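# Lift three sand cores from mould onto plywood

## Task

Remove three sand cores from the mould: the long core with the rounded nose, plus the two upright bladed cores standing in the mould half on the robot's right side. Set all three down on the plywood boards next to the mould and release them. The remaining two cores must stay upright in the mould.

## Robot and tools

ROBOT. Two six-joint arms, left_arm and right_arm, each with a two-finger gripper. Joint order for each arm, always: waist, shoulder, elbow, wrist pitch, wrist yaw, wrist roll. Stated ranges in rad: waist -2.618 to 3.054, shoulder 0.000 to 3.142, elbow 0.000 to 3.142, wrist pitch -1.571 to 1.571, wrist yaw -1.571 to 1.571, wrist roll -2.094 to 2.094. Real ends may sit up to 0.059 rad either side of these.

FRAMES. Scene frame: origin at table-top height halfway between the nominal arm bases, +x out over the table, +z up, left_arm on the +y side (arm names do not match image sides). Calibrated bases: left_arm at (+0.031, +0.345, 0) m, quat_wxyz (+1.000, 0, 0, +0.008); right_arm at (+0.030, -0.335, 0) m, quat_wxyz (+1.000, 0, 0, -0.014). Each arm reports its end_effector_position (m) and end_effector_quat_wxyz in its own base frame; these can be off by a few cm, more at long reach. The reported point lies between the finger pads, about 1 cm behind the tips. Fingers point along the gripper's +z and close along its y.

COMMAND ROW. Every moving argument is one row of 14 numbers in [-1, 1] covering both arms: left_arm waist, shoulder, elbow, wrist pitch, wrist yaw, wrist roll, opening, then the same seven for right_arm. The six joint numbers are offsets (not poses), scaled so 1.0 = 2.224 rad for waist, shoulder, elbow and 8.485 rad for the three wrist joints, counted from the Joint targets line of the latest result, not from the previous row. Sending the same offset twice moves twice. The opening number is absolute: +1 fully open, -1 closed; in between, the fingers go to where grip_measured would read that value. To leave a gripper unchanged, repeat its current command (0 means half-closed, not 'no change'). Send 0 for all six joints to hold an arm at its targets.

TOOLS.
execute_actions(actions, cameras): actions is a list of up to 15 actions; each action is a list of up to 15 rows, one per 1/30 s step, the last row held to fill 15 steps (one action = 0.5 s). Empty list returns state and images only. An action asking a joint more than 0.059 rad beyond its range is refused for both arms; a malformed or failing first action voids the call. cameras: omit/null/["all"] for all, [] for none; unknown names void the call.
move(target, speed, blend, opening_speed, blocking, cameras): target is one 14-number row or a list of up to 15 rows; all offsets count from the same starting Joint targets. Joints move in step, so hands trace curves, with no collision avoidance. speed in rad/s for the joint with farthest to go, 0.01 to 12.57, default 0.5 (one value or one per target). blend in rad rounds corners at intermediate targets. opening_speed (0.2 or more, per second on the -1..+1 scale) ramps the fingers. Paths take at least 0.5 s; beyond 10 s they stop short. The result adds a 'move:' line: done, off_target (rested >0.035 rad from target), moving, held or fault; limits=held means steps were withheld. blocking=false returns after about 0.5 s while the move continues.
wait(seconds 0 to 10): lets the scene run holding commands.
stop(): brakes a running move; needs stopping distance.
zoom_image(camera, region): camera is cam_left_wrist or cam_right_wrist; region [x0, y0, x1, y1] in pixels, at most 504x504, of that camera's latest image.
finished_scene(scene): integer number of the current scene; ends it irreversibly, so only call once the cores lie released on the plywood and stay there.

RESULTS. Joint positions (rad) and Joint velocities (rad/s) per arm in joint order, plus finger-pad gap (m; 0.094 fully open). 'within noise' means the arm is still. Joint targets are the base for your next offsets. 'joint sent to its limit' means a joint reached its real end. 'joint command not followed' means the clearance check altered some steps. grip_measured is on the opening scale, up to about 2.7 mm wide when empty; on a hard part it reads up to ~3 mm narrower than the part. grip_effort_nm is motor effort (negative closing), not finger force. Joint torques include the arm's weight; torques of joints 1 to 3 wrap at ±28 N m. MOTOR HOT appears at 75 °C; 90 °C folds that arm away for good; 100 °C drops it.

CAMERAS. cam_left_wrist and cam_right_wrist, each 896x504, on the wrists.

MOTION NOTES. Targets cannot lead measured angles by more than 0.339 rad (big joints) or 2.2 rad (wrist); targets placing the hand over 200 mm from its current place get scaled back. Tiny turns may not start. Unfinished motion must be re-commanded. To stop pushing into something, command targets back past the measured positions.

AVOID. Dropping cores, releasing them while moving, slamming, hitting or pressing hard, anything leaving the table, and any contact between the arms or one gripper closing on the other's fingers. Close slowly on sand cores since they may crush; full force starts about 0.05 below the touch reading (0.11 for small or round parts). Don't hold loads or stretch arms longer than needed (heat). Loose objects may occasionally be nudged by outside pushes. A camera cable touching something counts as the arm touching it.

Each tool is called after "Request:" by a JSON object that holds its "method" and its "body".

## Session

Request:
{"method": "execute_actions", "body": {"actions": []}}

Scene clock: 0.00 s.
left_arm: end_effector_position=(+0.3493, -0.0518, +0.2095) grip_measured=+1.000 grip_effort_nm=n/a end_effector_quat_wxyz=(+0.534, -0.007, +0.815, -0.226) | right_arm: end_effector_position=(+0.3046, +0.0783, +0.1820) grip_measured=+1.000 grip_effort_nm=n/a end_effector_quat_wxyz=(+0.477, +0.034, +0.863, +0.162)
Joint positions: left_arm=[0.059 1.017 0.578 0.071 0.424 -0.25 0.094] | right_arm=[0.21 0.854 0.562 -0.224 -0.068 0.329 0.094]
Joint velocities: within noise
Joint torques (N m): no reading
Heat: left arm: 30 °C; right arm: 31 °C.
Joint targets: left_arm=[0.059 1.010 0.587 0.072 0.427 -0.248] | right_arm=[0.210 0.847 0.574 -0.220 -0.067 0.327]
Tool commands: left_gripper/opening=+1.0 right_gripper/opening=+1.0

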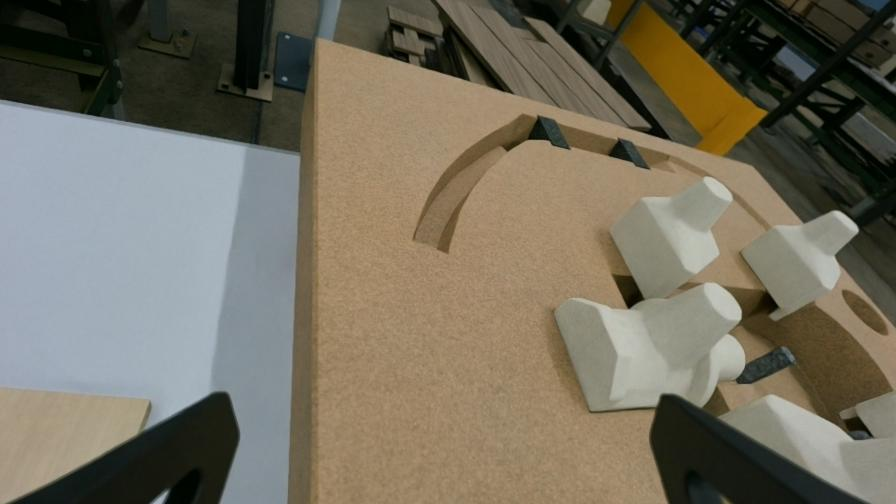

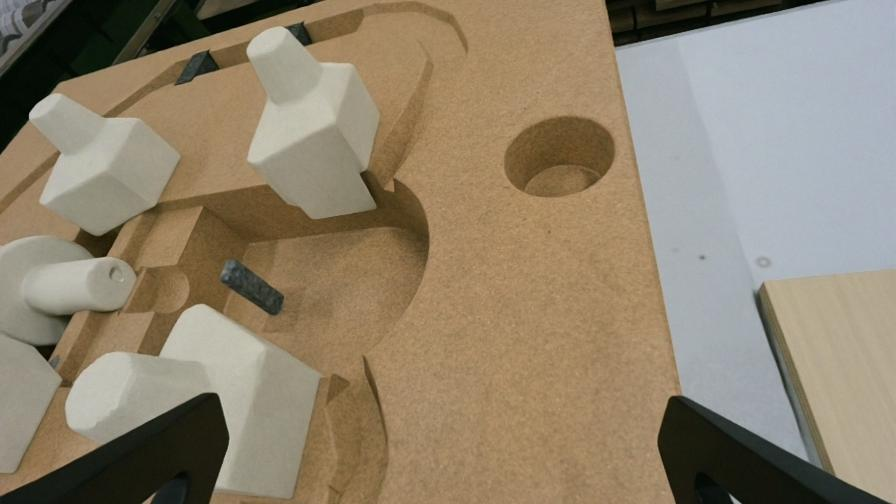

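Request:
{"method": "move", "body": {"target": [-0.1614,0.2203,0.4555,-0.1499,-0.0503,0.0292,1,0.0405,0.2936,0.4613,-0.1155,0.0079,-0.0385,1], "speed": 0.9}}

Scene clock: 22.50 s.
left_arm: end_effector_position=(+0.3328, -0.1016, +0.2405) grip_measured=+1.000 grip_effort_nm=0.037 end_effector_quat_wxyz=(+0.227, +0.140, +0.963, -0.039) | right_arm: end_effector_position=(+0.3334, +0.1032, +0.2364) grip_measured=+1.000 grip_effort_nm=0.027 end_effector_quat_wxyz=(+0.223, -0.140, +0.964, +0.037)
Joint positions: left_arm=[-0.295 1.487 1.574 -1.194 0.009 -0.007 0.094] | right_arm=[0.294 1.494 1.567 -1.188 -0.007 0.007 0.094]
Joint velocities: within noise
Joint torques (N m): left_arm=[-0.38 -4.23 7.19 1.24 -0.06 0.01] | right_arm=[0.58 -4.59 8.12 0.69 0.06 -0.12]
Heat: left arm: 33 °C; right arm: 34 °C.
Joint targets: left_arm=[-0.300 1.500 1.600 -1.200 0.000 -0.001] | right_arm=[0.300 1.501 1.600 -1.200 0.000 0.000]
move: done

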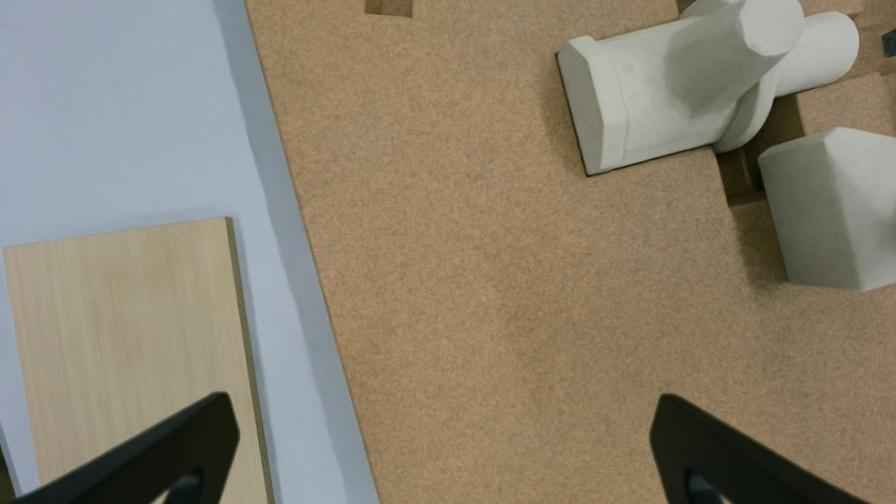

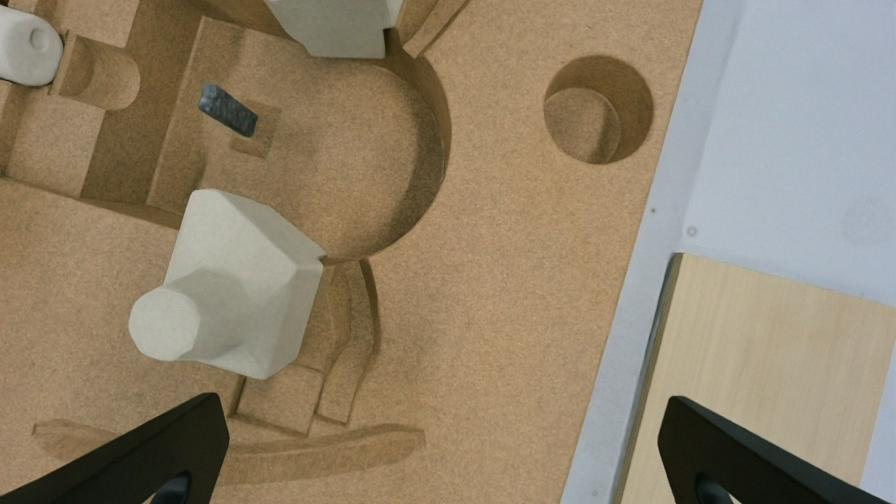

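Request:
{"method": "zoom_image", "body": {"camera": "cam_right_wrist", "region": [100, 150, 460, 500]}}

Request:
{"method": "zoom_image", "body": {"camera": "cam_left_wrist", "region": [536, 0, 896, 300]}}

Scaled by 1.400.

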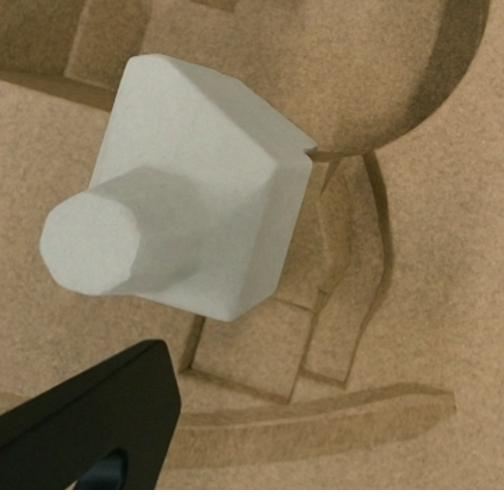

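Scaled by 1.400.

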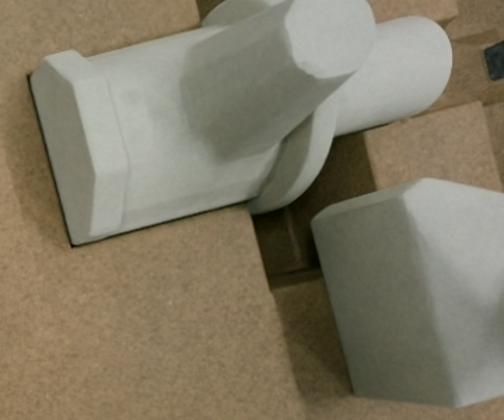

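Request:
{"method": "move", "body": {"target": [-0.1115,0.0333,-0.0072,0.0342,0,0,1,0.1228,-0.4303,-0.5638,0.1235,0,0,1], "speed": 0.8}}

Scene clock: 75.97 s.
left_arm: end_effector_position=(+0.3540, -0.2137, +0.2497) grip_measured=+1.000 grip_effort_nm=0.027 end_effector_quat_wxyz=(+0.311, +0.252, +0.912, -0.091) | right_arm: end_effector_position=(+0.2338, +0.1507, +0.1752) grip_measured=+1.000 grip_effort_nm=0.022 end_effector_quat_wxyz=(+0.537, -0.230, +0.796, +0.160)
Joint positions: left_arm=[-0.543 1.56 1.574 -0.925 0.007 -0.006 0.094] | right_arm=[0.566 0.553 0.354 -0.182 -0.005 0.006 0.094]
Joint velocities: within noise
Joint torques (N m): left_arm=[-0.39 -5.04 6.13 1.79 -0.05 0.01] | right_arm=[0.65 -0.35 5.83 1.76 0.03 -0.1]
Heat: left arm: 34 °C; right arm: 36 °C.
Joint targets: left_arm=[-0.548 1.574 1.584 -0.910 0.000 -0.001] | right_arm=[0.573 0.543 0.346 -0.152 0.000 0.000]
move: done

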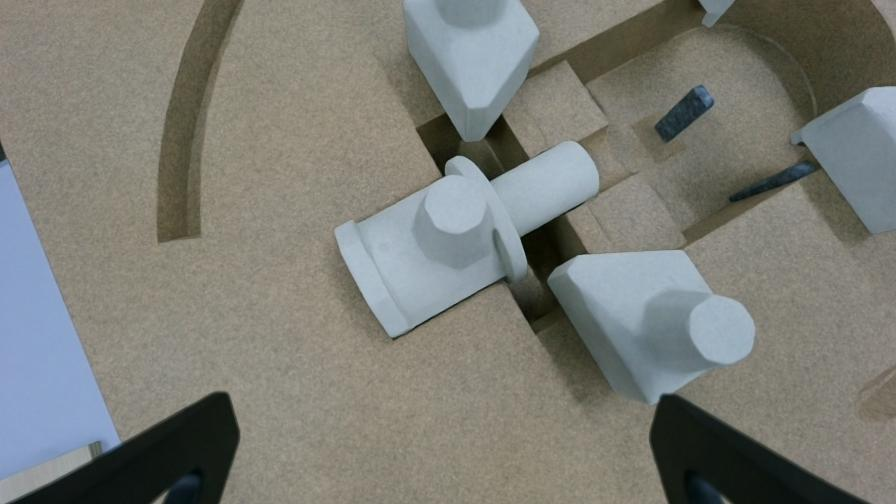

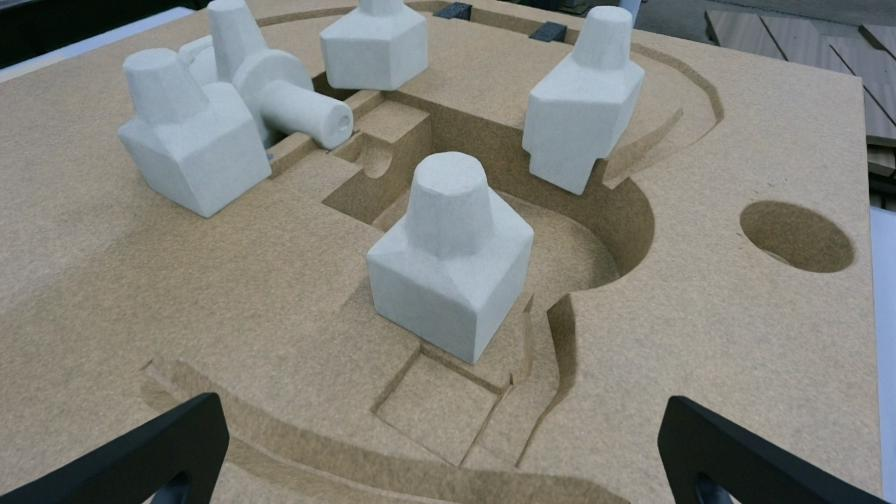

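Request:
{"method": "move", "body": {"target": [-0.0036,0.1223,-0.0022,0.0326,0,0,1,0,0.3255,0.0773,0.0649,0,0,1], "speed": 0.5}}

Scene clock: 94.77 s.
left_arm: end_effector_position=(+0.4206, -0.2569, +0.1736) grip_measured=+1.000 grip_effort_nm=0.032 end_effector_quat_wxyz=(+0.312, +0.254, +0.911, -0.092) | right_arm: end_effector_position=(+0.3229, +0.2071, +0.1393) grip_measured=+1.000 grip_effort_nm=0.022 end_effector_quat_wxyz=(+0.522, -0.233, +0.806, +0.155)
Joint positions: left_arm=[-0.548 1.831 1.574 -0.651 0.007 -0.006 0.094] | right_arm=[0.566 1.264 0.483 0.362 -0.004 0.005 0.094]
Joint velocities: within noise
Joint torques (N m): left_arm=[-0.54 -7.39 6.02 1.81 -0.05 0] | right_arm=[0.62 -3.3 8.51 1.83 0.03 -0.1]
Heat: left arm: 34 °C; right arm: 37 °C.
Joint targets: left_arm=[-0.556 1.846 1.580 -0.633 0.000 -0.001] | right_arm=[0.573 1.267 0.518 0.399 0.000 0.000]
move: off_target (right_arm); right_arm: the wrist pitch is farthest, 0.037 rad from its target

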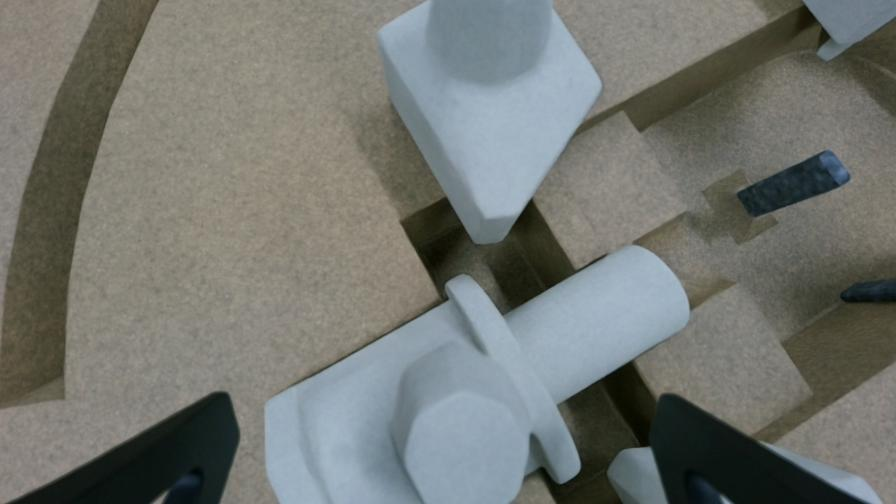

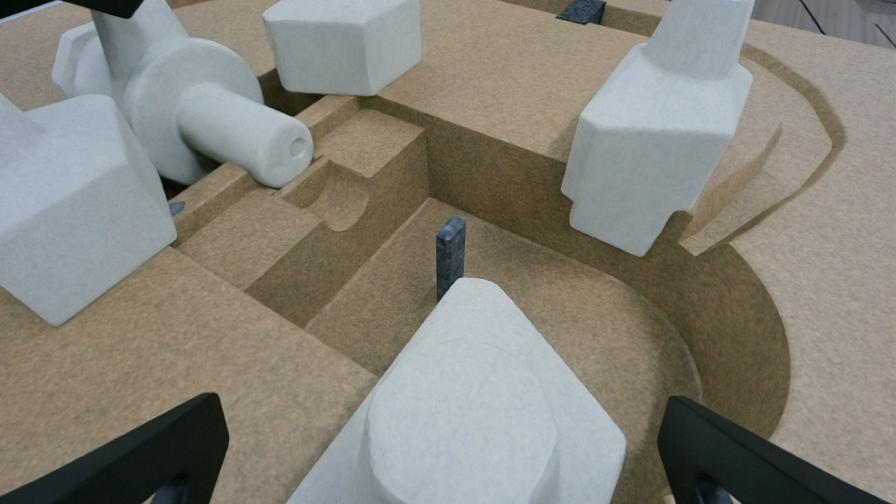

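Request:
{"method": "move", "body": {"target": [-0.0036,0.0072,0,0,0,0,1,0,0,0.0202,0,0,0,1], "speed": 0.3}}

Request:
{"method": "move", "body": {"target": [0,0,0,0,0,0,-0.95,0,0,0,0,0,0,-0.95], "opening_speed": 0.6}}

Scene clock: 100.30 s.
left_arm: end_effector_position=(+0.4193, -0.2610, +0.1681) grip_measured=+1.000 grip_effort_nm=0.027 end_effector_quat_wxyz=(+0.307, +0.258, +0.911, -0.092) | right_arm: end_effector_position=(+0.3323, +0.2130, +0.1620) grip_measured=+1.000 grip_effort_nm=0.027 end_effector_quat_wxyz=(+0.543, -0.229, +0.792, +0.161)
Joint positions: left_arm=[-0.556 1.843 1.574 -0.65 0.007 -0.006 0.094] | right_arm=[0.566 1.264 0.532 0.366 -0.003 0.004 0.094]
Joint velocities: within noise
Joint torques (N m): left_arm=[-0.65 -7.32 6.01 1.79 -0.06 -0.01] | right_arm=[0.64 -3.4 8.4 1.8 0.02 -0.09]
Heat: left arm: 34 °C; right arm: 37 °C.
Joint targets: left_arm=[-0.564 1.862 1.580 -0.633 0.000 -0.001] | right_arm=[0.573 1.267 0.563 0.399 0.000 0.000]
move: done

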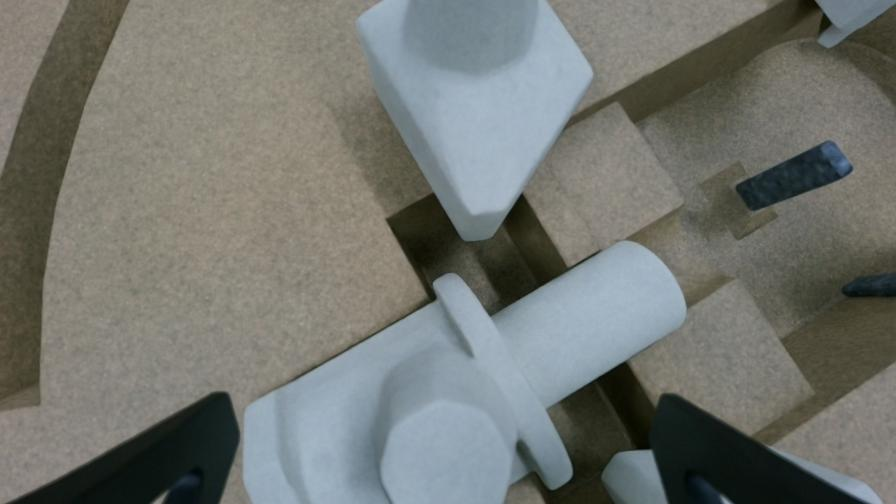

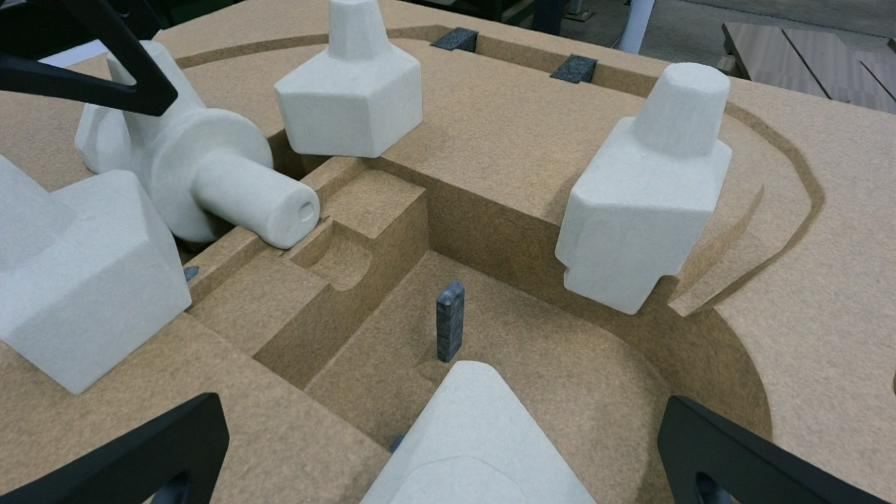

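Scene clock: 103.77 s.
left_arm: end_effector_position=(+0.4194, -0.2608, +0.1681) grip_measured=-0.385 grip_effort_nm=-1.004 end_effector_quat_wxyz=(+0.307, +0.258, +0.911, -0.092) | right_arm: end_effector_position=(+0.3325, +0.2126, +0.1620) grip_measured=-0.368 grip_effort_nm=-1.009 end_effector_quat_wxyz=(+0.544, -0.229, +0.792, +0.160)
Joint positions: left_arm=[-0.556 1.843 1.574 -0.65 0.006 -0.006 0.029] | right_arm=[0.566 1.264 0.532 0.366 -0.001 0.004 0.03]
Joint velocities: within noise
Joint torques (N m): left_arm=[-0.57 -7.34 5.97 1.79 -0.03 0] | right_arm=[0.59 -3.4 8.4 1.81 0 -0.08]
Heat: left arm: 34 °C; right arm: 37 °C.
Joint targets: left_arm=[-0.564 1.862 1.580 -0.633 0.000 -0.001] | right_arm=[0.573 1.267 0.563 0.399 0.000 0.000]
move: done

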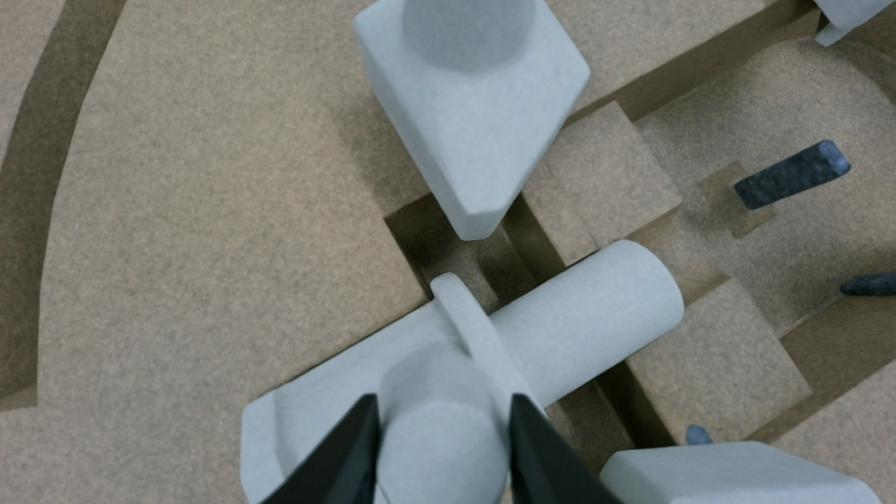

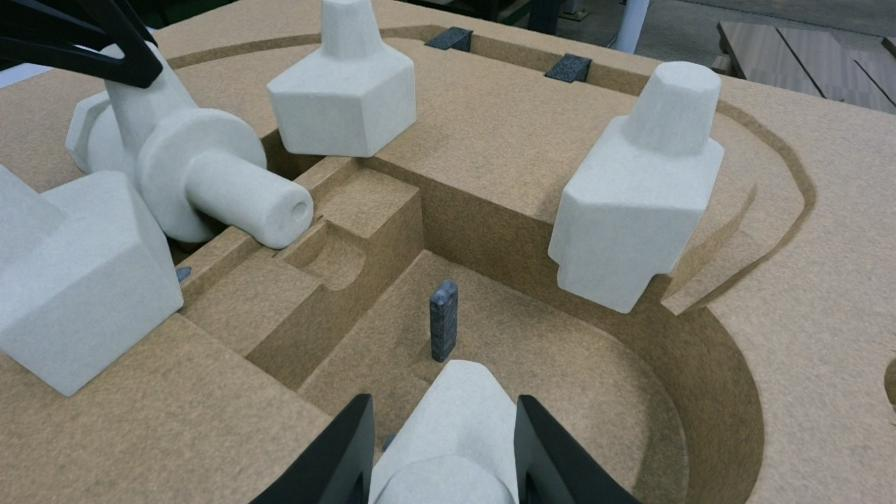

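Request:
{"method": "move", "body": {"target": [[0,0.0013,0.0549,-0.014,0,0,-0.95,0,-0.0256,0.0418,-0.0177,0,0,-0.95],[0,0.0094,0.1198,-0.0289,0,0,-0.95,0,-0.0411,0.0877,-0.0337,0,0,-0.95],[0,0.0261,0.1979,-0.045,0,0,-0.95,0,-0.0481,0.1367,-0.0484,0,0,-0.95]], "speed": 0.15, "blend": 0.03}}

Scene clock: 117.67 s.
left_arm: end_effector_position=(+0.4081, -0.2538, +0.2216) grip_measured=-0.387 grip_effort_nm=-0.999 end_effector_quat_wxyz=(+0.252, +0.264, +0.928, -0.076) | right_arm: end_effector_position=(+0.3315, +0.2120, +0.2096) grip_measured=-0.368 grip_effort_nm=-1.009 end_effector_quat_wxyz=(+0.495, -0.238, +0.823, +0.145)
Joint positions: left_arm=[-0.556 1.926 1.965 -1.076 0.006 -0.004 0.029] | right_arm=[0.566 1.201 0.806 -0.092 -0.001 0.003 0.03]
Joint velocities: within noise
Joint torques (N m): left_arm=[-0.59 -9.47 9.85 2.08 -0.03 -0.04] | right_arm=[0.65 -6.97 11.21 2.2 -0.01 -0.08]
Heat: left arm: 35 °C; right arm: 39 °C.
Joint targets: left_arm=[-0.564 1.920 2.020 -1.015 0.000 -0.001] | right_arm=[0.573 1.160 0.867 -0.012 0.000 0.000]
move: off_target (left_arm, right_arm); left_arm: the wrist pitch is farthest, 0.062 rad from its target; right_arm: the wrist pitch is farthest, 0.080 rad from its target

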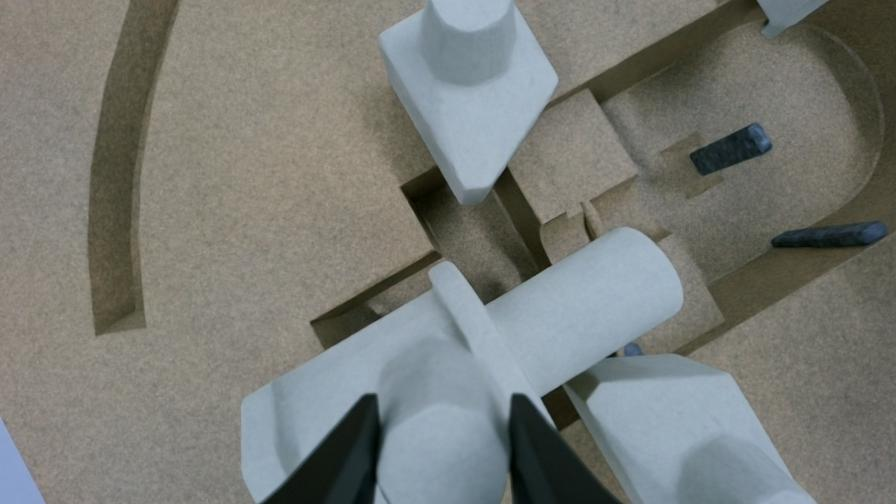

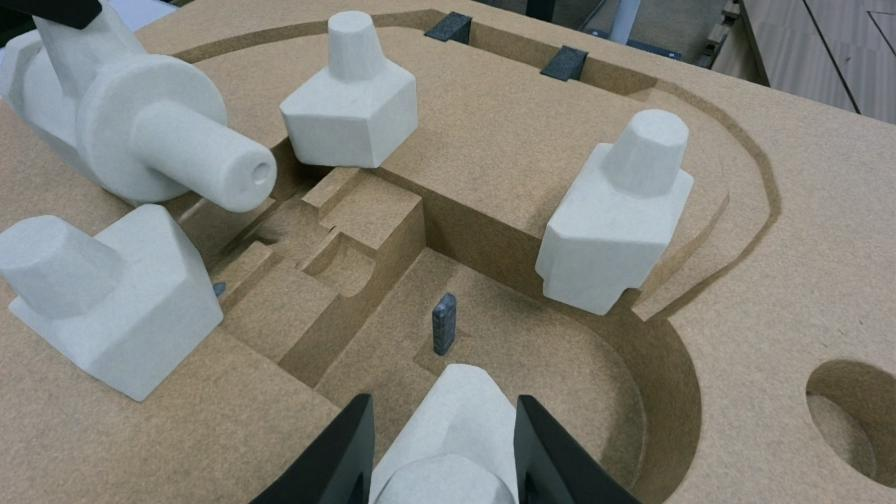

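Request:
{"method": "move", "body": {"target": [0,0,0.045,0,0,0,-0.95,0,0,0.045,0,0,0,-0.95], "speed": 0.3}}

Scene clock: 122.03 s.
left_arm: end_effector_position=(+0.4173, -0.2595, +0.2559) grip_measured=-0.387 grip_effort_nm=-0.999 end_effector_quat_wxyz=(+0.291, +0.261, +0.916, -0.087) | right_arm: end_effector_position=(+0.3417, +0.2185, +0.2567) grip_measured=-0.368 grip_effort_nm=-1.004 end_effector_quat_wxyz=(+0.532, -0.231, +0.799, +0.156)
Joint positions: left_arm=[-0.556 1.932 2.069 -1.091 0.006 -0.004 0.029] | right_arm=[0.566 1.199 0.91 -0.105 -0.001 0.003 0.03]
Joint velocities: within noise
Joint torques (N m): left_arm=[-0.54 -9.83 9.44 2.38 -0.03 -0.03] | right_arm=[0.62 -6.9 10.99 2.38 0 -0.09]
Heat: left arm: 36 °C; right arm: 40 °C.
Joint targets: left_arm=[-0.564 1.920 2.120 -1.015 0.000 -0.001] | right_arm=[0.573 1.160 0.967 -0.012 0.000 0.000]
move: off_target (left_arm, right_arm); left_arm: the wrist pitch is farthest, 0.076 rad from its target; right_arm: the wrist pitch is farthest, 0.093 rad from its target

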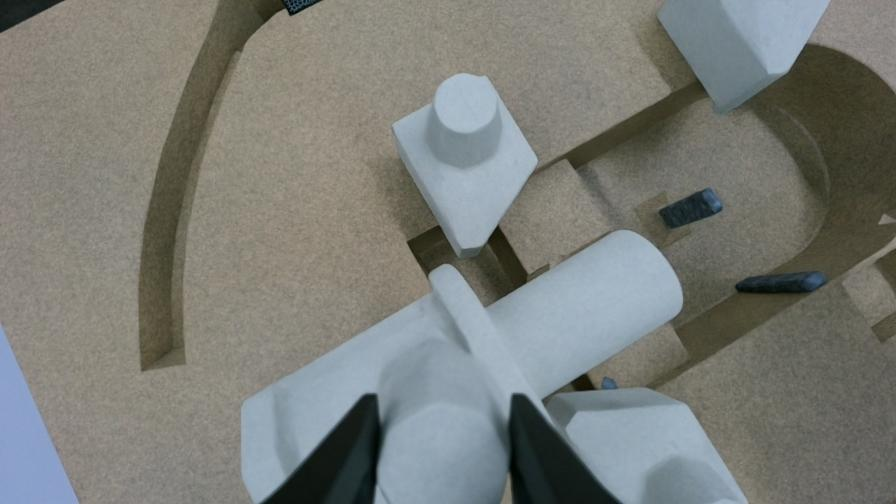

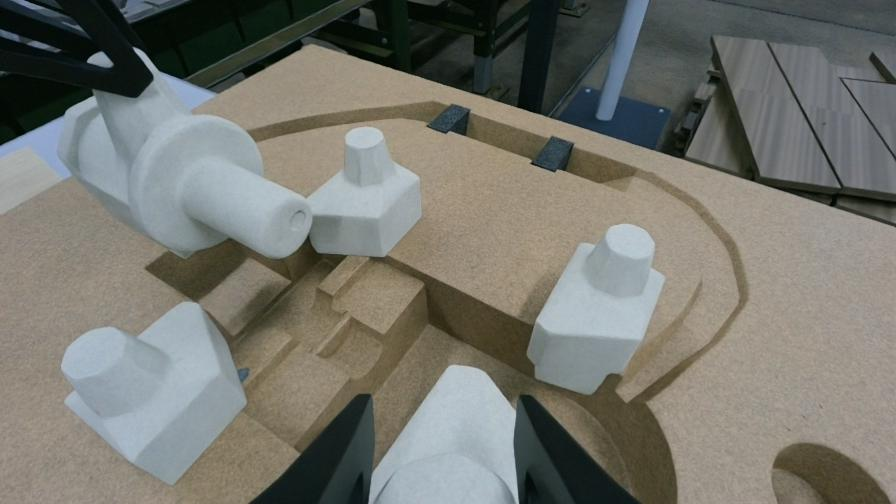

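Request:
{"method": "move", "body": {"target": [[0.1349,0,0,0,0,0,-0.95,-0.3,0,0,0,0,0,-0.95],[0.3903,-0.1996,-0.2469,0.015,0,0,-0.95,-0.5769,0,0,0,0,0,-0.95],[0.3903,-0.1996,-0.2469,0.015,0,0,-0.95,-0.5769,0.1664,0.1785,-0.0817,-0.0431,0.1851,-0.95]], "speed": 0.55, "blend": 0.1}}

Scene clock: 184.93 s.
left_arm: end_effector_position=(+0.3800, +0.1190, +0.2428) grip_measured=-0.387 grip_effort_nm=-0.999 end_effector_quat_wxyz=(+0.296, -0.145, +0.943, +0.046) | right_arm: end_effector_position=(+0.3412, -0.2137, +0.1879) grip_measured=-0.368 grip_effort_nm=-1.004 end_effector_quat_wxyz=(+0.202, +0.831, +0.447, +0.261)
Joint positions: left_arm=[0.3 1.542 1.559 -0.98 -0.003 -0.004 0.029] | right_arm=[-0.704 1.537 1.307 -0.741 -0.326 1.553 0.03]
Joint velocities: within noise
Joint torques (N m): left_arm=[0.39 -10.93 6.31 2.53 0.07 -0.02] | right_arm=[-0.5 -6.42 10.52 1.31 -0.52 0.17]
Heat: left arm: 41 °C; right arm: 46 °C.
Joint targets: left_arm=[0.304 1.476 1.571 -0.888 0.000 -0.001] | right_arm=[-0.710 1.530 1.364 -0.705 -0.366 1.571]
move: off_target (left_arm, right_arm); left_arm: the wrist pitch is farthest, 0.092 rad from its target; right_arm: the elbow is farthest, 0.057 rad from its target

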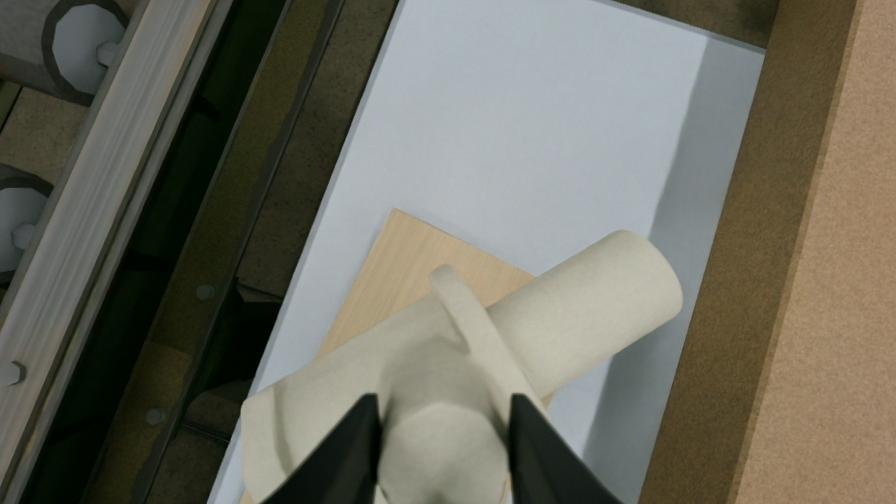

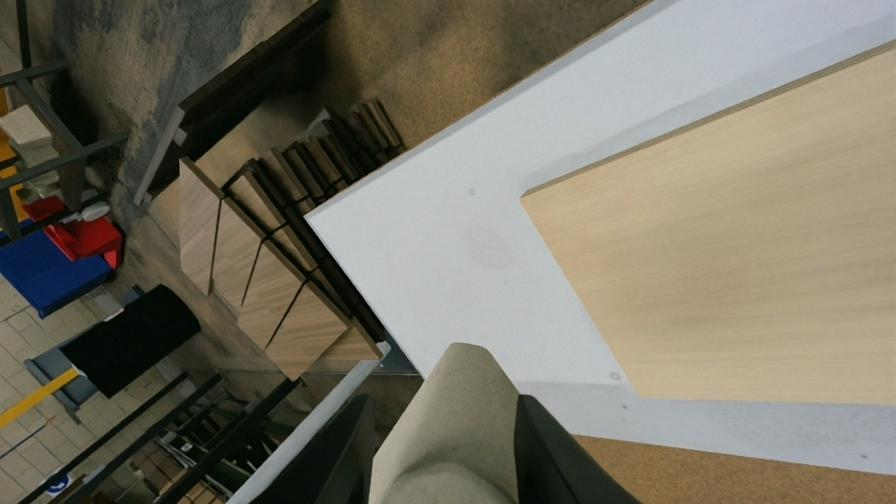

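Request:
{"method": "move", "body": {"target": [-0.0135,-0.0153,-0.1668,0.0397,0,0,-0.95,-0.027,0.0382,-0.2010,0.0627,0,0,-0.95], "speed": 0.25}}

Scene clock: 201.77 s.
left_arm: end_effector_position=(+0.3799, +0.1117, +0.1558) grip_measured=-0.387 grip_effort_nm=-0.999 end_effector_quat_wxyz=(+0.293, -0.136, +0.945, +0.042) | right_arm: end_effector_position=(+0.3270, -0.2315, +0.0725) grip_measured=-0.368 grip_effort_nm=-1.004 end_effector_quat_wxyz=(+0.216, +0.842, +0.422, +0.259)
Joint positions: left_arm=[0.282 1.511 1.186 -0.645 -0.003 -0.004 0.029] | right_arm=[-0.763 1.623 0.91 -0.242 -0.329 1.555 0.03]
Joint velocities: within noise
Joint torques (N m): left_arm=[-0.62 -11.1 6.58 2.55 0.05 -0.01] | right_arm=[-0.64 -6.74 5.94 1.66 -0.5 0.15]
Heat: left arm: 42 °C; right arm: 44 °C.
Joint targets: left_arm=[0.274 1.442 1.200 -0.551 0.000 -0.001] | right_arm=[-0.770 1.615 0.917 -0.173 -0.366 1.571]
move: off_target (left_arm, right_arm); left_arm: the wrist pitch is farthest, 0.093 rad from its target; right_arm: the wrist pitch is farthest, 0.069 rad from its target

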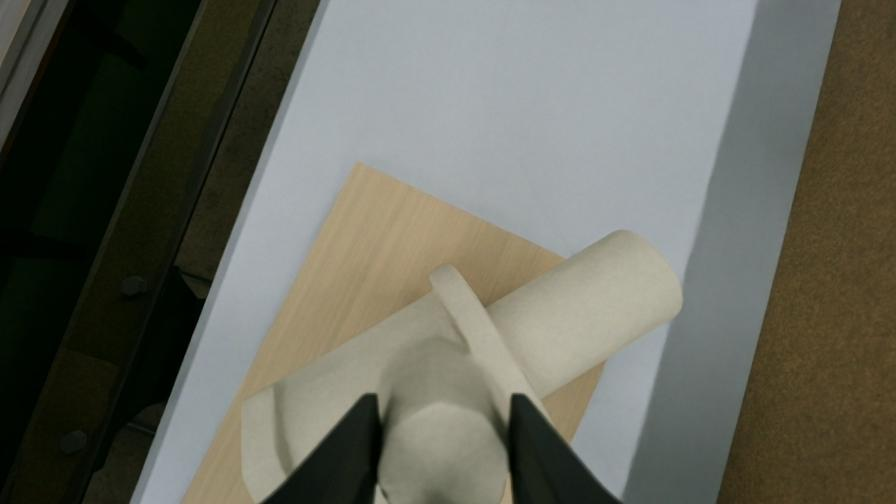

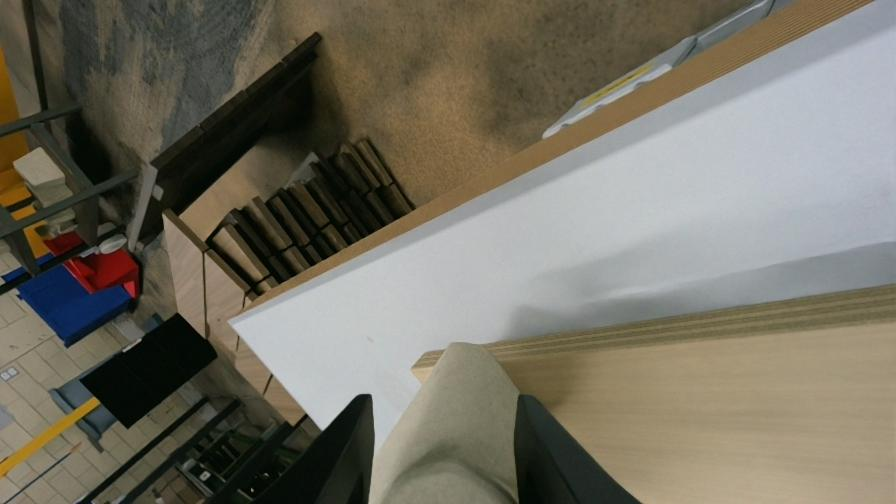

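Request:
{"method": "move", "body": {"target": [0,0.0081,-0.009,0.001,0,0,-0.95,-0.0058,-0.009,-0.0576,0.0127,0,0,-0.95], "speed": 0.1}}

Scene clock: 212.13 s.
left_arm: end_effector_position=(+0.3776, +0.1111, +0.1499) grip_measured=-0.387 grip_effort_nm=-0.999 end_effector_quat_wxyz=(+0.289, -0.137, +0.947, +0.042) | right_arm: end_effector_position=(+0.3201, -0.2306, +0.0549) grip_measured=-0.369 grip_effort_nm=-1.004 end_effector_quat_wxyz=(+0.232, +0.838, +0.412, +0.272)
Joint positions: left_arm=[0.282 1.511 1.167 -0.636 -0.003 -0.004 0.029] | right_arm=[-0.781 1.623 0.799 -0.088 -0.346 1.567 0.03]
Joint velocities: within noise
Joint torques (N m): left_arm=[-0.7 -9.62 6.39 2.5 0.04 -0.01] | right_arm=[-0.23 -8.17 4.45 1.23 -0.33 0]
Heat: left arm: 44 °C; right arm: 44 °C.
Joint targets: left_arm=[0.274 1.460 1.180 -0.542 0.000 -0.001] | right_arm=[-0.783 1.595 0.789 -0.065 -0.366 1.571]
move: off_target (left_arm); left_arm: the wrist pitch is farthest, 0.093 rad from its target

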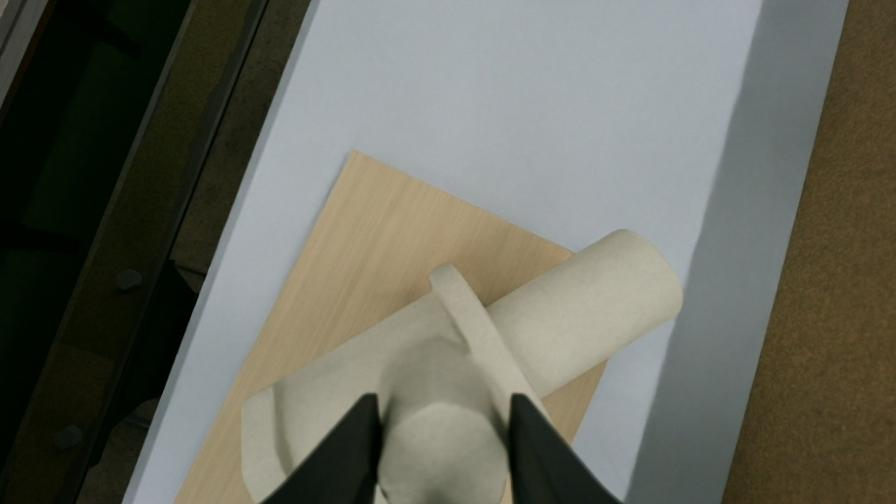

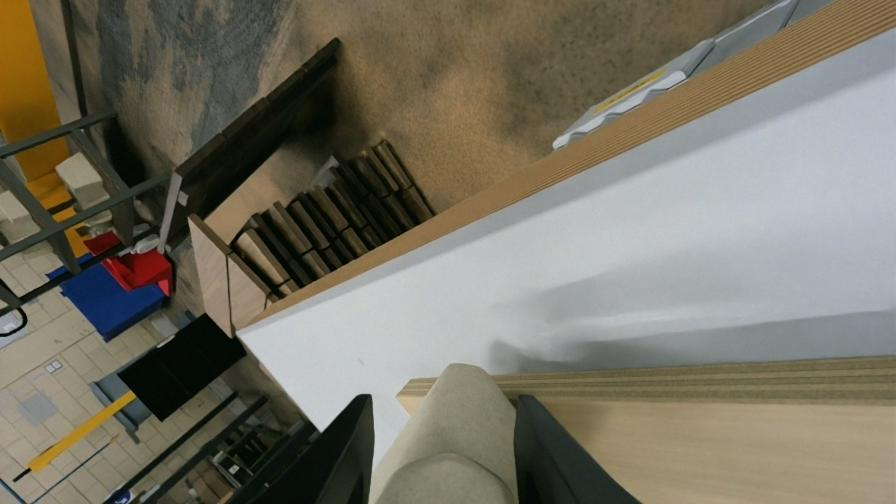

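Request:
{"method": "move", "body": {"target": [0,0.011,0,0,0,0,-0.95,0,0.011,-0.006,0,0,0,-0.95], "speed": 0.1}}

Scene clock: 216.53 s.
left_arm: end_effector_position=(+0.3777, +0.1111, +0.1500) grip_measured=-0.387 grip_effort_nm=-1.004 end_effector_quat_wxyz=(+0.289, -0.137, +0.947, +0.042) | right_arm: end_effector_position=(+0.3199, -0.2301, +0.0537) grip_measured=-0.369 grip_effort_nm=-1.004 end_effector_quat_wxyz=(+0.234, +0.837, +0.411, +0.274)
Joint positions: left_arm=[0.282 1.511 1.167 -0.635 -0.003 -0.004 0.029] | right_arm=[-0.781 1.623 0.789 -0.073 -0.347 1.568 0.03]
Joint velocities: within noise
Joint torques (N m): left_arm=[-0.62 -7.79 6.38 2.52 0.06 -0.02] | right_arm=[-0.21 -6.12 4.27 1.13 -0.33 -0.01]
Heat: left arm: 43 °C; right arm: 44 °C.
Joint targets: left_arm=[0.274 1.484 1.180 -0.542 0.000 -0.001] | right_arm=[-0.783 1.620 0.776 -0.066 -0.366 1.571]
move: off_target (left_arm); left_arm: the wrist pitch is farthest, 0.093 rad from its target

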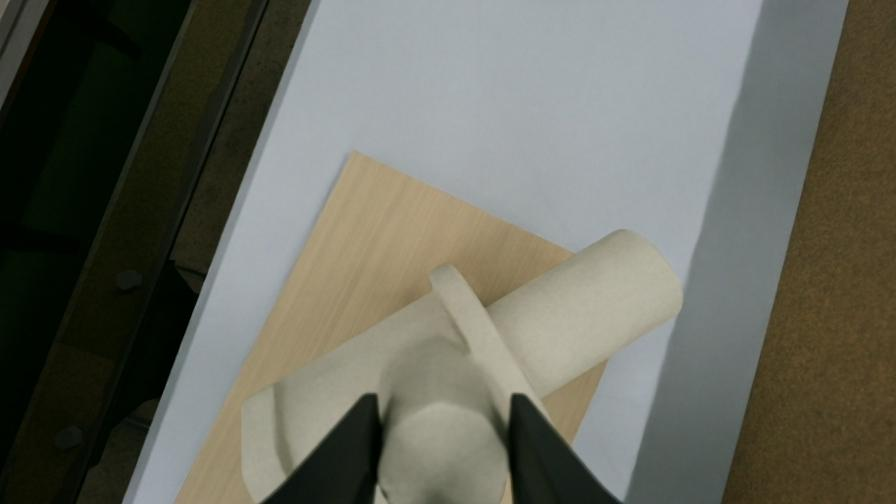

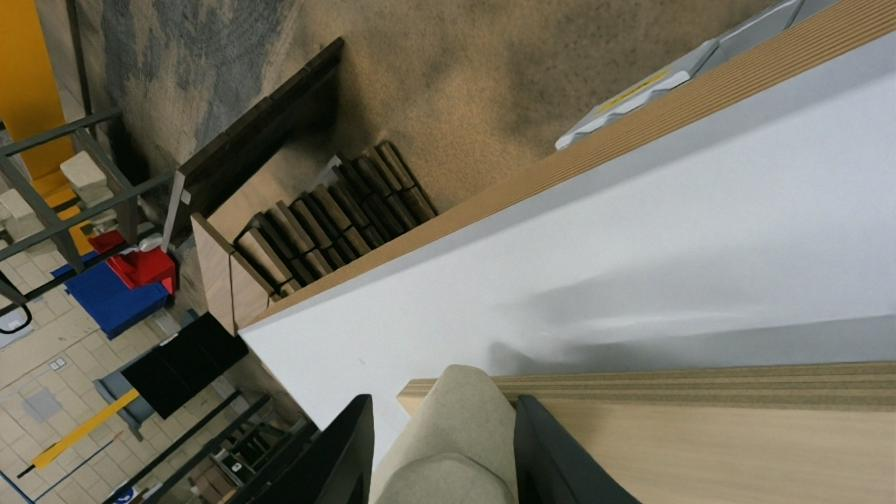

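Request:
{"method": "move", "body": {"target": [0,0.016,0,0,0,0,-0.95,0,0.011,-0.006,0,0,0,-0.95], "speed": 0.1}}

Scene clock: 219.07 s.
left_arm: end_effector_position=(+0.3789, +0.1114, +0.1428) grip_measured=-0.387 grip_effort_nm=-0.999 end_effector_quat_wxyz=(+0.281, -0.137, +0.949, +0.041) | right_arm: end_effector_position=(+0.3199, -0.2303, +0.0518) grip_measured=-0.369 grip_effort_nm=-1.004 end_effector_quat_wxyz=(+0.235, +0.837, +0.410, +0.276)
Joint positions: left_arm=[0.282 1.531 1.167 -0.632 -0.003 -0.004 0.029] | right_arm=[-0.783 1.627 0.78 -0.055 -0.351 1.57 0.03]
Joint velocities: within noise
Joint torques (N m): left_arm=[-0.59 -6.63 6.39 2.46 0.05 -0.02] | right_arm=[-0.03 -4.57 3.86 0.97 -0.28 -0.04]
Heat: left arm: 43 °C; right arm: 44 °C.
Joint targets: left_arm=[0.274 1.520 1.180 -0.542 0.000 -0.001] | right_arm=[-0.783 1.644 0.762 -0.066 -0.366 1.571]
move: off_target (left_arm); left_arm: the wrist pitch is farthest, 0.090 rad from its target

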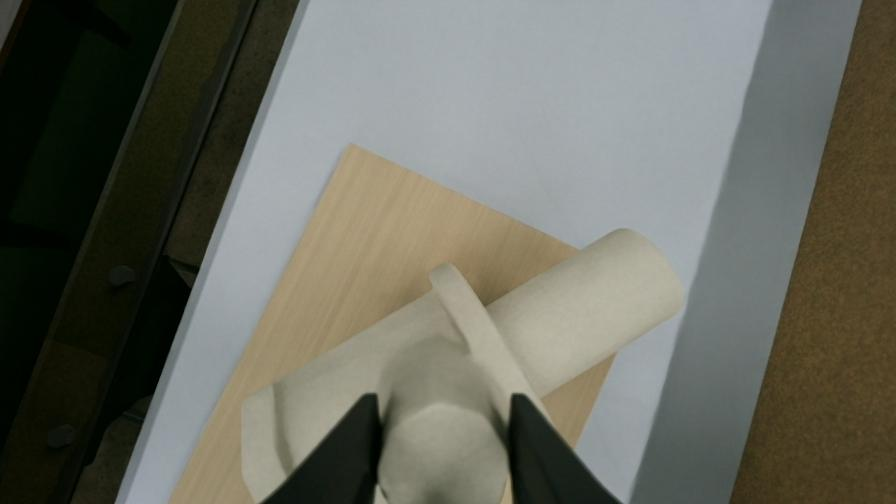

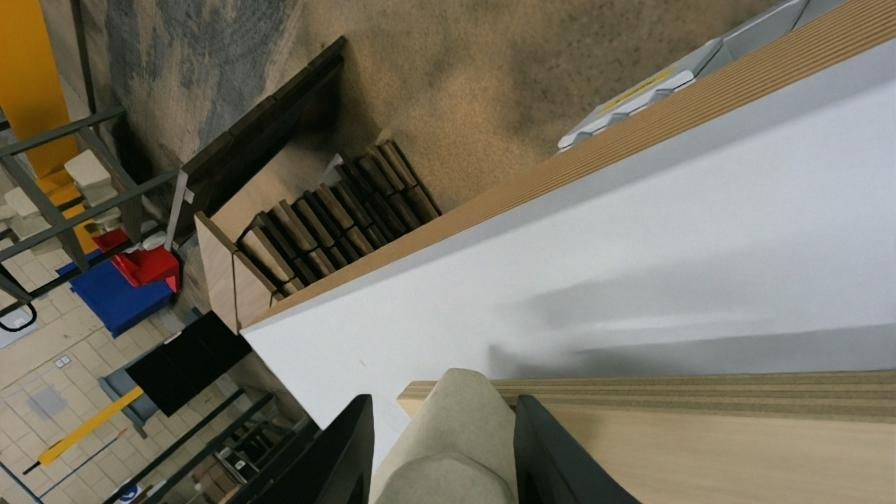

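Request:
{"method": "move", "body": {"target": [0,0.009,0,0,0,0,-0.95,0,0.012,-0.006,0,0,0,-0.95], "speed": 0.1, "cameras": ["cam_left_wrist"]}}

Request:
{"method": "move", "body": {"target": [0,0.009,0,0,0,0,-0.95,0,0,0,0,0,0,-0.95], "speed": 0.1}}

Scene clock: 222.07 s.
left_arm: end_effector_position=(+0.3796, +0.1117, +0.1364) grip_measured=-0.387 grip_effort_nm=-0.999 end_effector_quat_wxyz=(+0.273, -0.137, +0.951, +0.040) | right_arm: end_effector_position=(+0.3209, -0.2322, +0.0476) grip_measured=-0.369 grip_effort_nm=-1.004 end_effector_quat_wxyz=(+0.236, +0.837, +0.408, +0.279)
Joint positions: left_arm=[0.282 1.549 1.167 -0.63 -0.003 -0.004 0.029] | right_arm=[-0.787 1.645 0.774 -0.027 -0.357 1.574 0.03]
Joint velocities: within noise
Joint torques (N m): left_arm=[-0.59 -6.69 6.31 2.41 0.04 -0.04] | right_arm=[0.31 -3.96 3.36 0.71 -0.21 -0.07]
Heat: left arm: 43 °C; right arm: 43 °C.
Joint targets: left_arm=[0.274 1.540 1.180 -0.542 0.000 -0.001] | right_arm=[-0.783 1.671 0.749 -0.065 -0.366 1.571]
move: off_target (left_arm, right_arm); left_arm: the wrist pitch is farthest, 0.088 rad from its target; right_arm: the wrist pitch is farthest, 0.039 rad from its target
Images, in order (width x height): cam_left_wrist 896x504.

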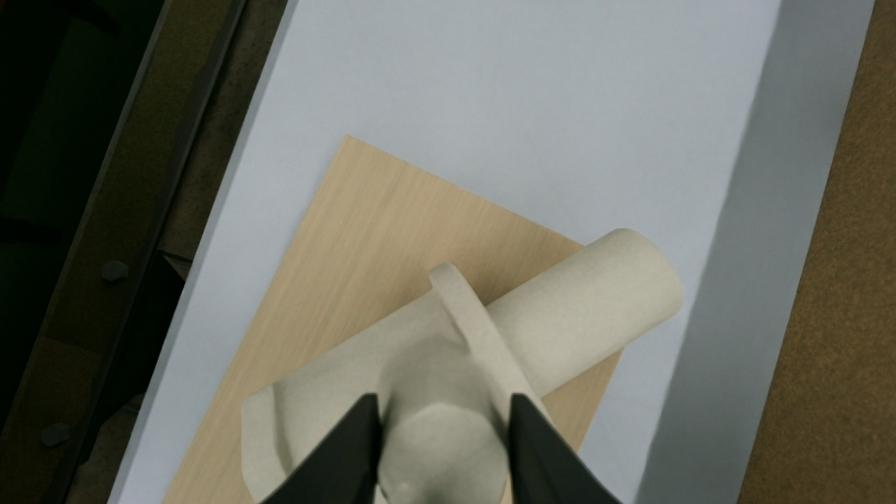

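Scene clock: 222.77 s.
left_arm: end_effector_position=(+0.3814, +0.1122, +0.1340) grip_measured=-0.387 grip_effort_nm=-0.999 end_effector_quat_wxyz=(+0.273, -0.137, +0.951, +0.040) | right_arm: end_effector_position=(+0.3209, -0.2321, +0.0476) grip_measured=-0.369 grip_effort_nm=-1.004 end_effector_quat_wxyz=(+0.236, +0.837, +0.408, +0.280)
Joint positions: left_arm=[0.282 1.558 1.167 -0.622 -0.003 -0.004 0.029] | right_arm=[-0.787 1.645 0.773 -0.026 -0.357 1.574 0.03]
Joint velocities: within noise
Joint torques (N m): left_arm=[-0.66 -5.96 6.38 2.32 0.06 -0.03] | right_arm=[0.32 -3.96 3.29 0.72 -0.23 -0.07]
Heat: left arm: 43 °C; right arm: 43 °C.
Joint targets: left_arm=[0.274 1.560 1.180 -0.542 0.000 -0.001] | right_arm=[-0.783 1.671 0.749 -0.066 -0.366 1.571]
move: off_target (left_arm, right_arm); left_arm: the wrist pitch is farthest, 0.080 rad from its target; right_arm: the wrist pitch is farthest, 0.039 rad from its target

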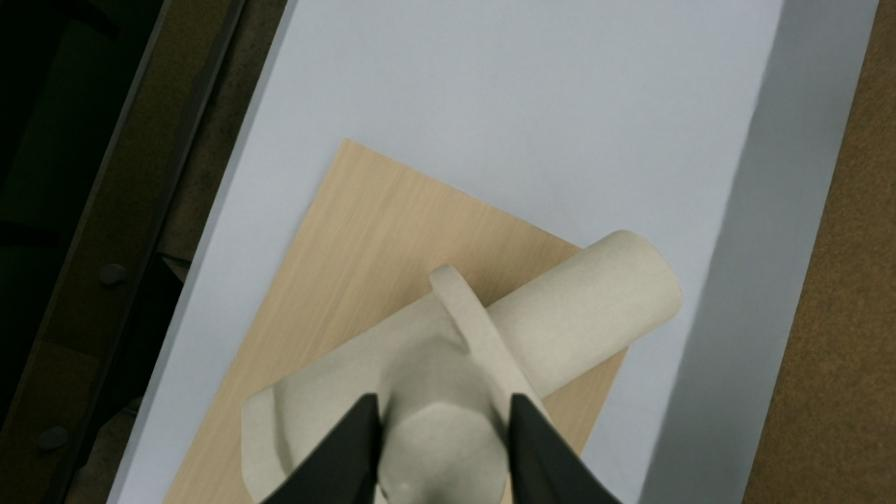

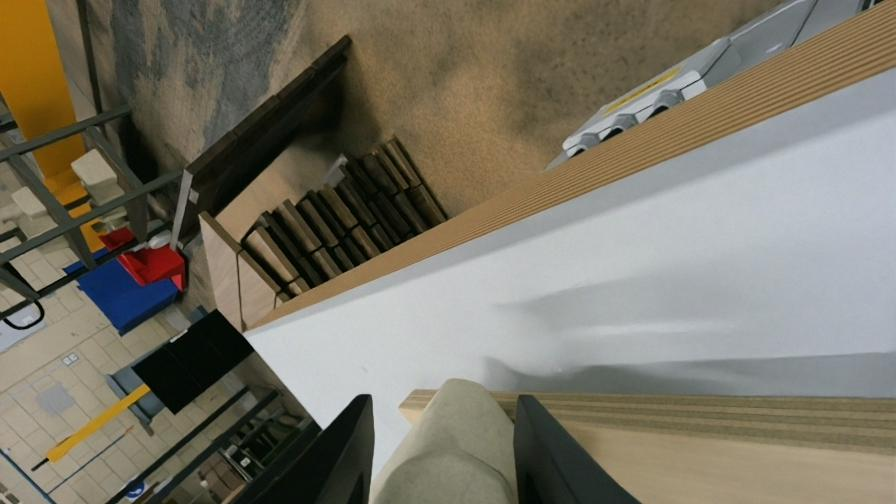

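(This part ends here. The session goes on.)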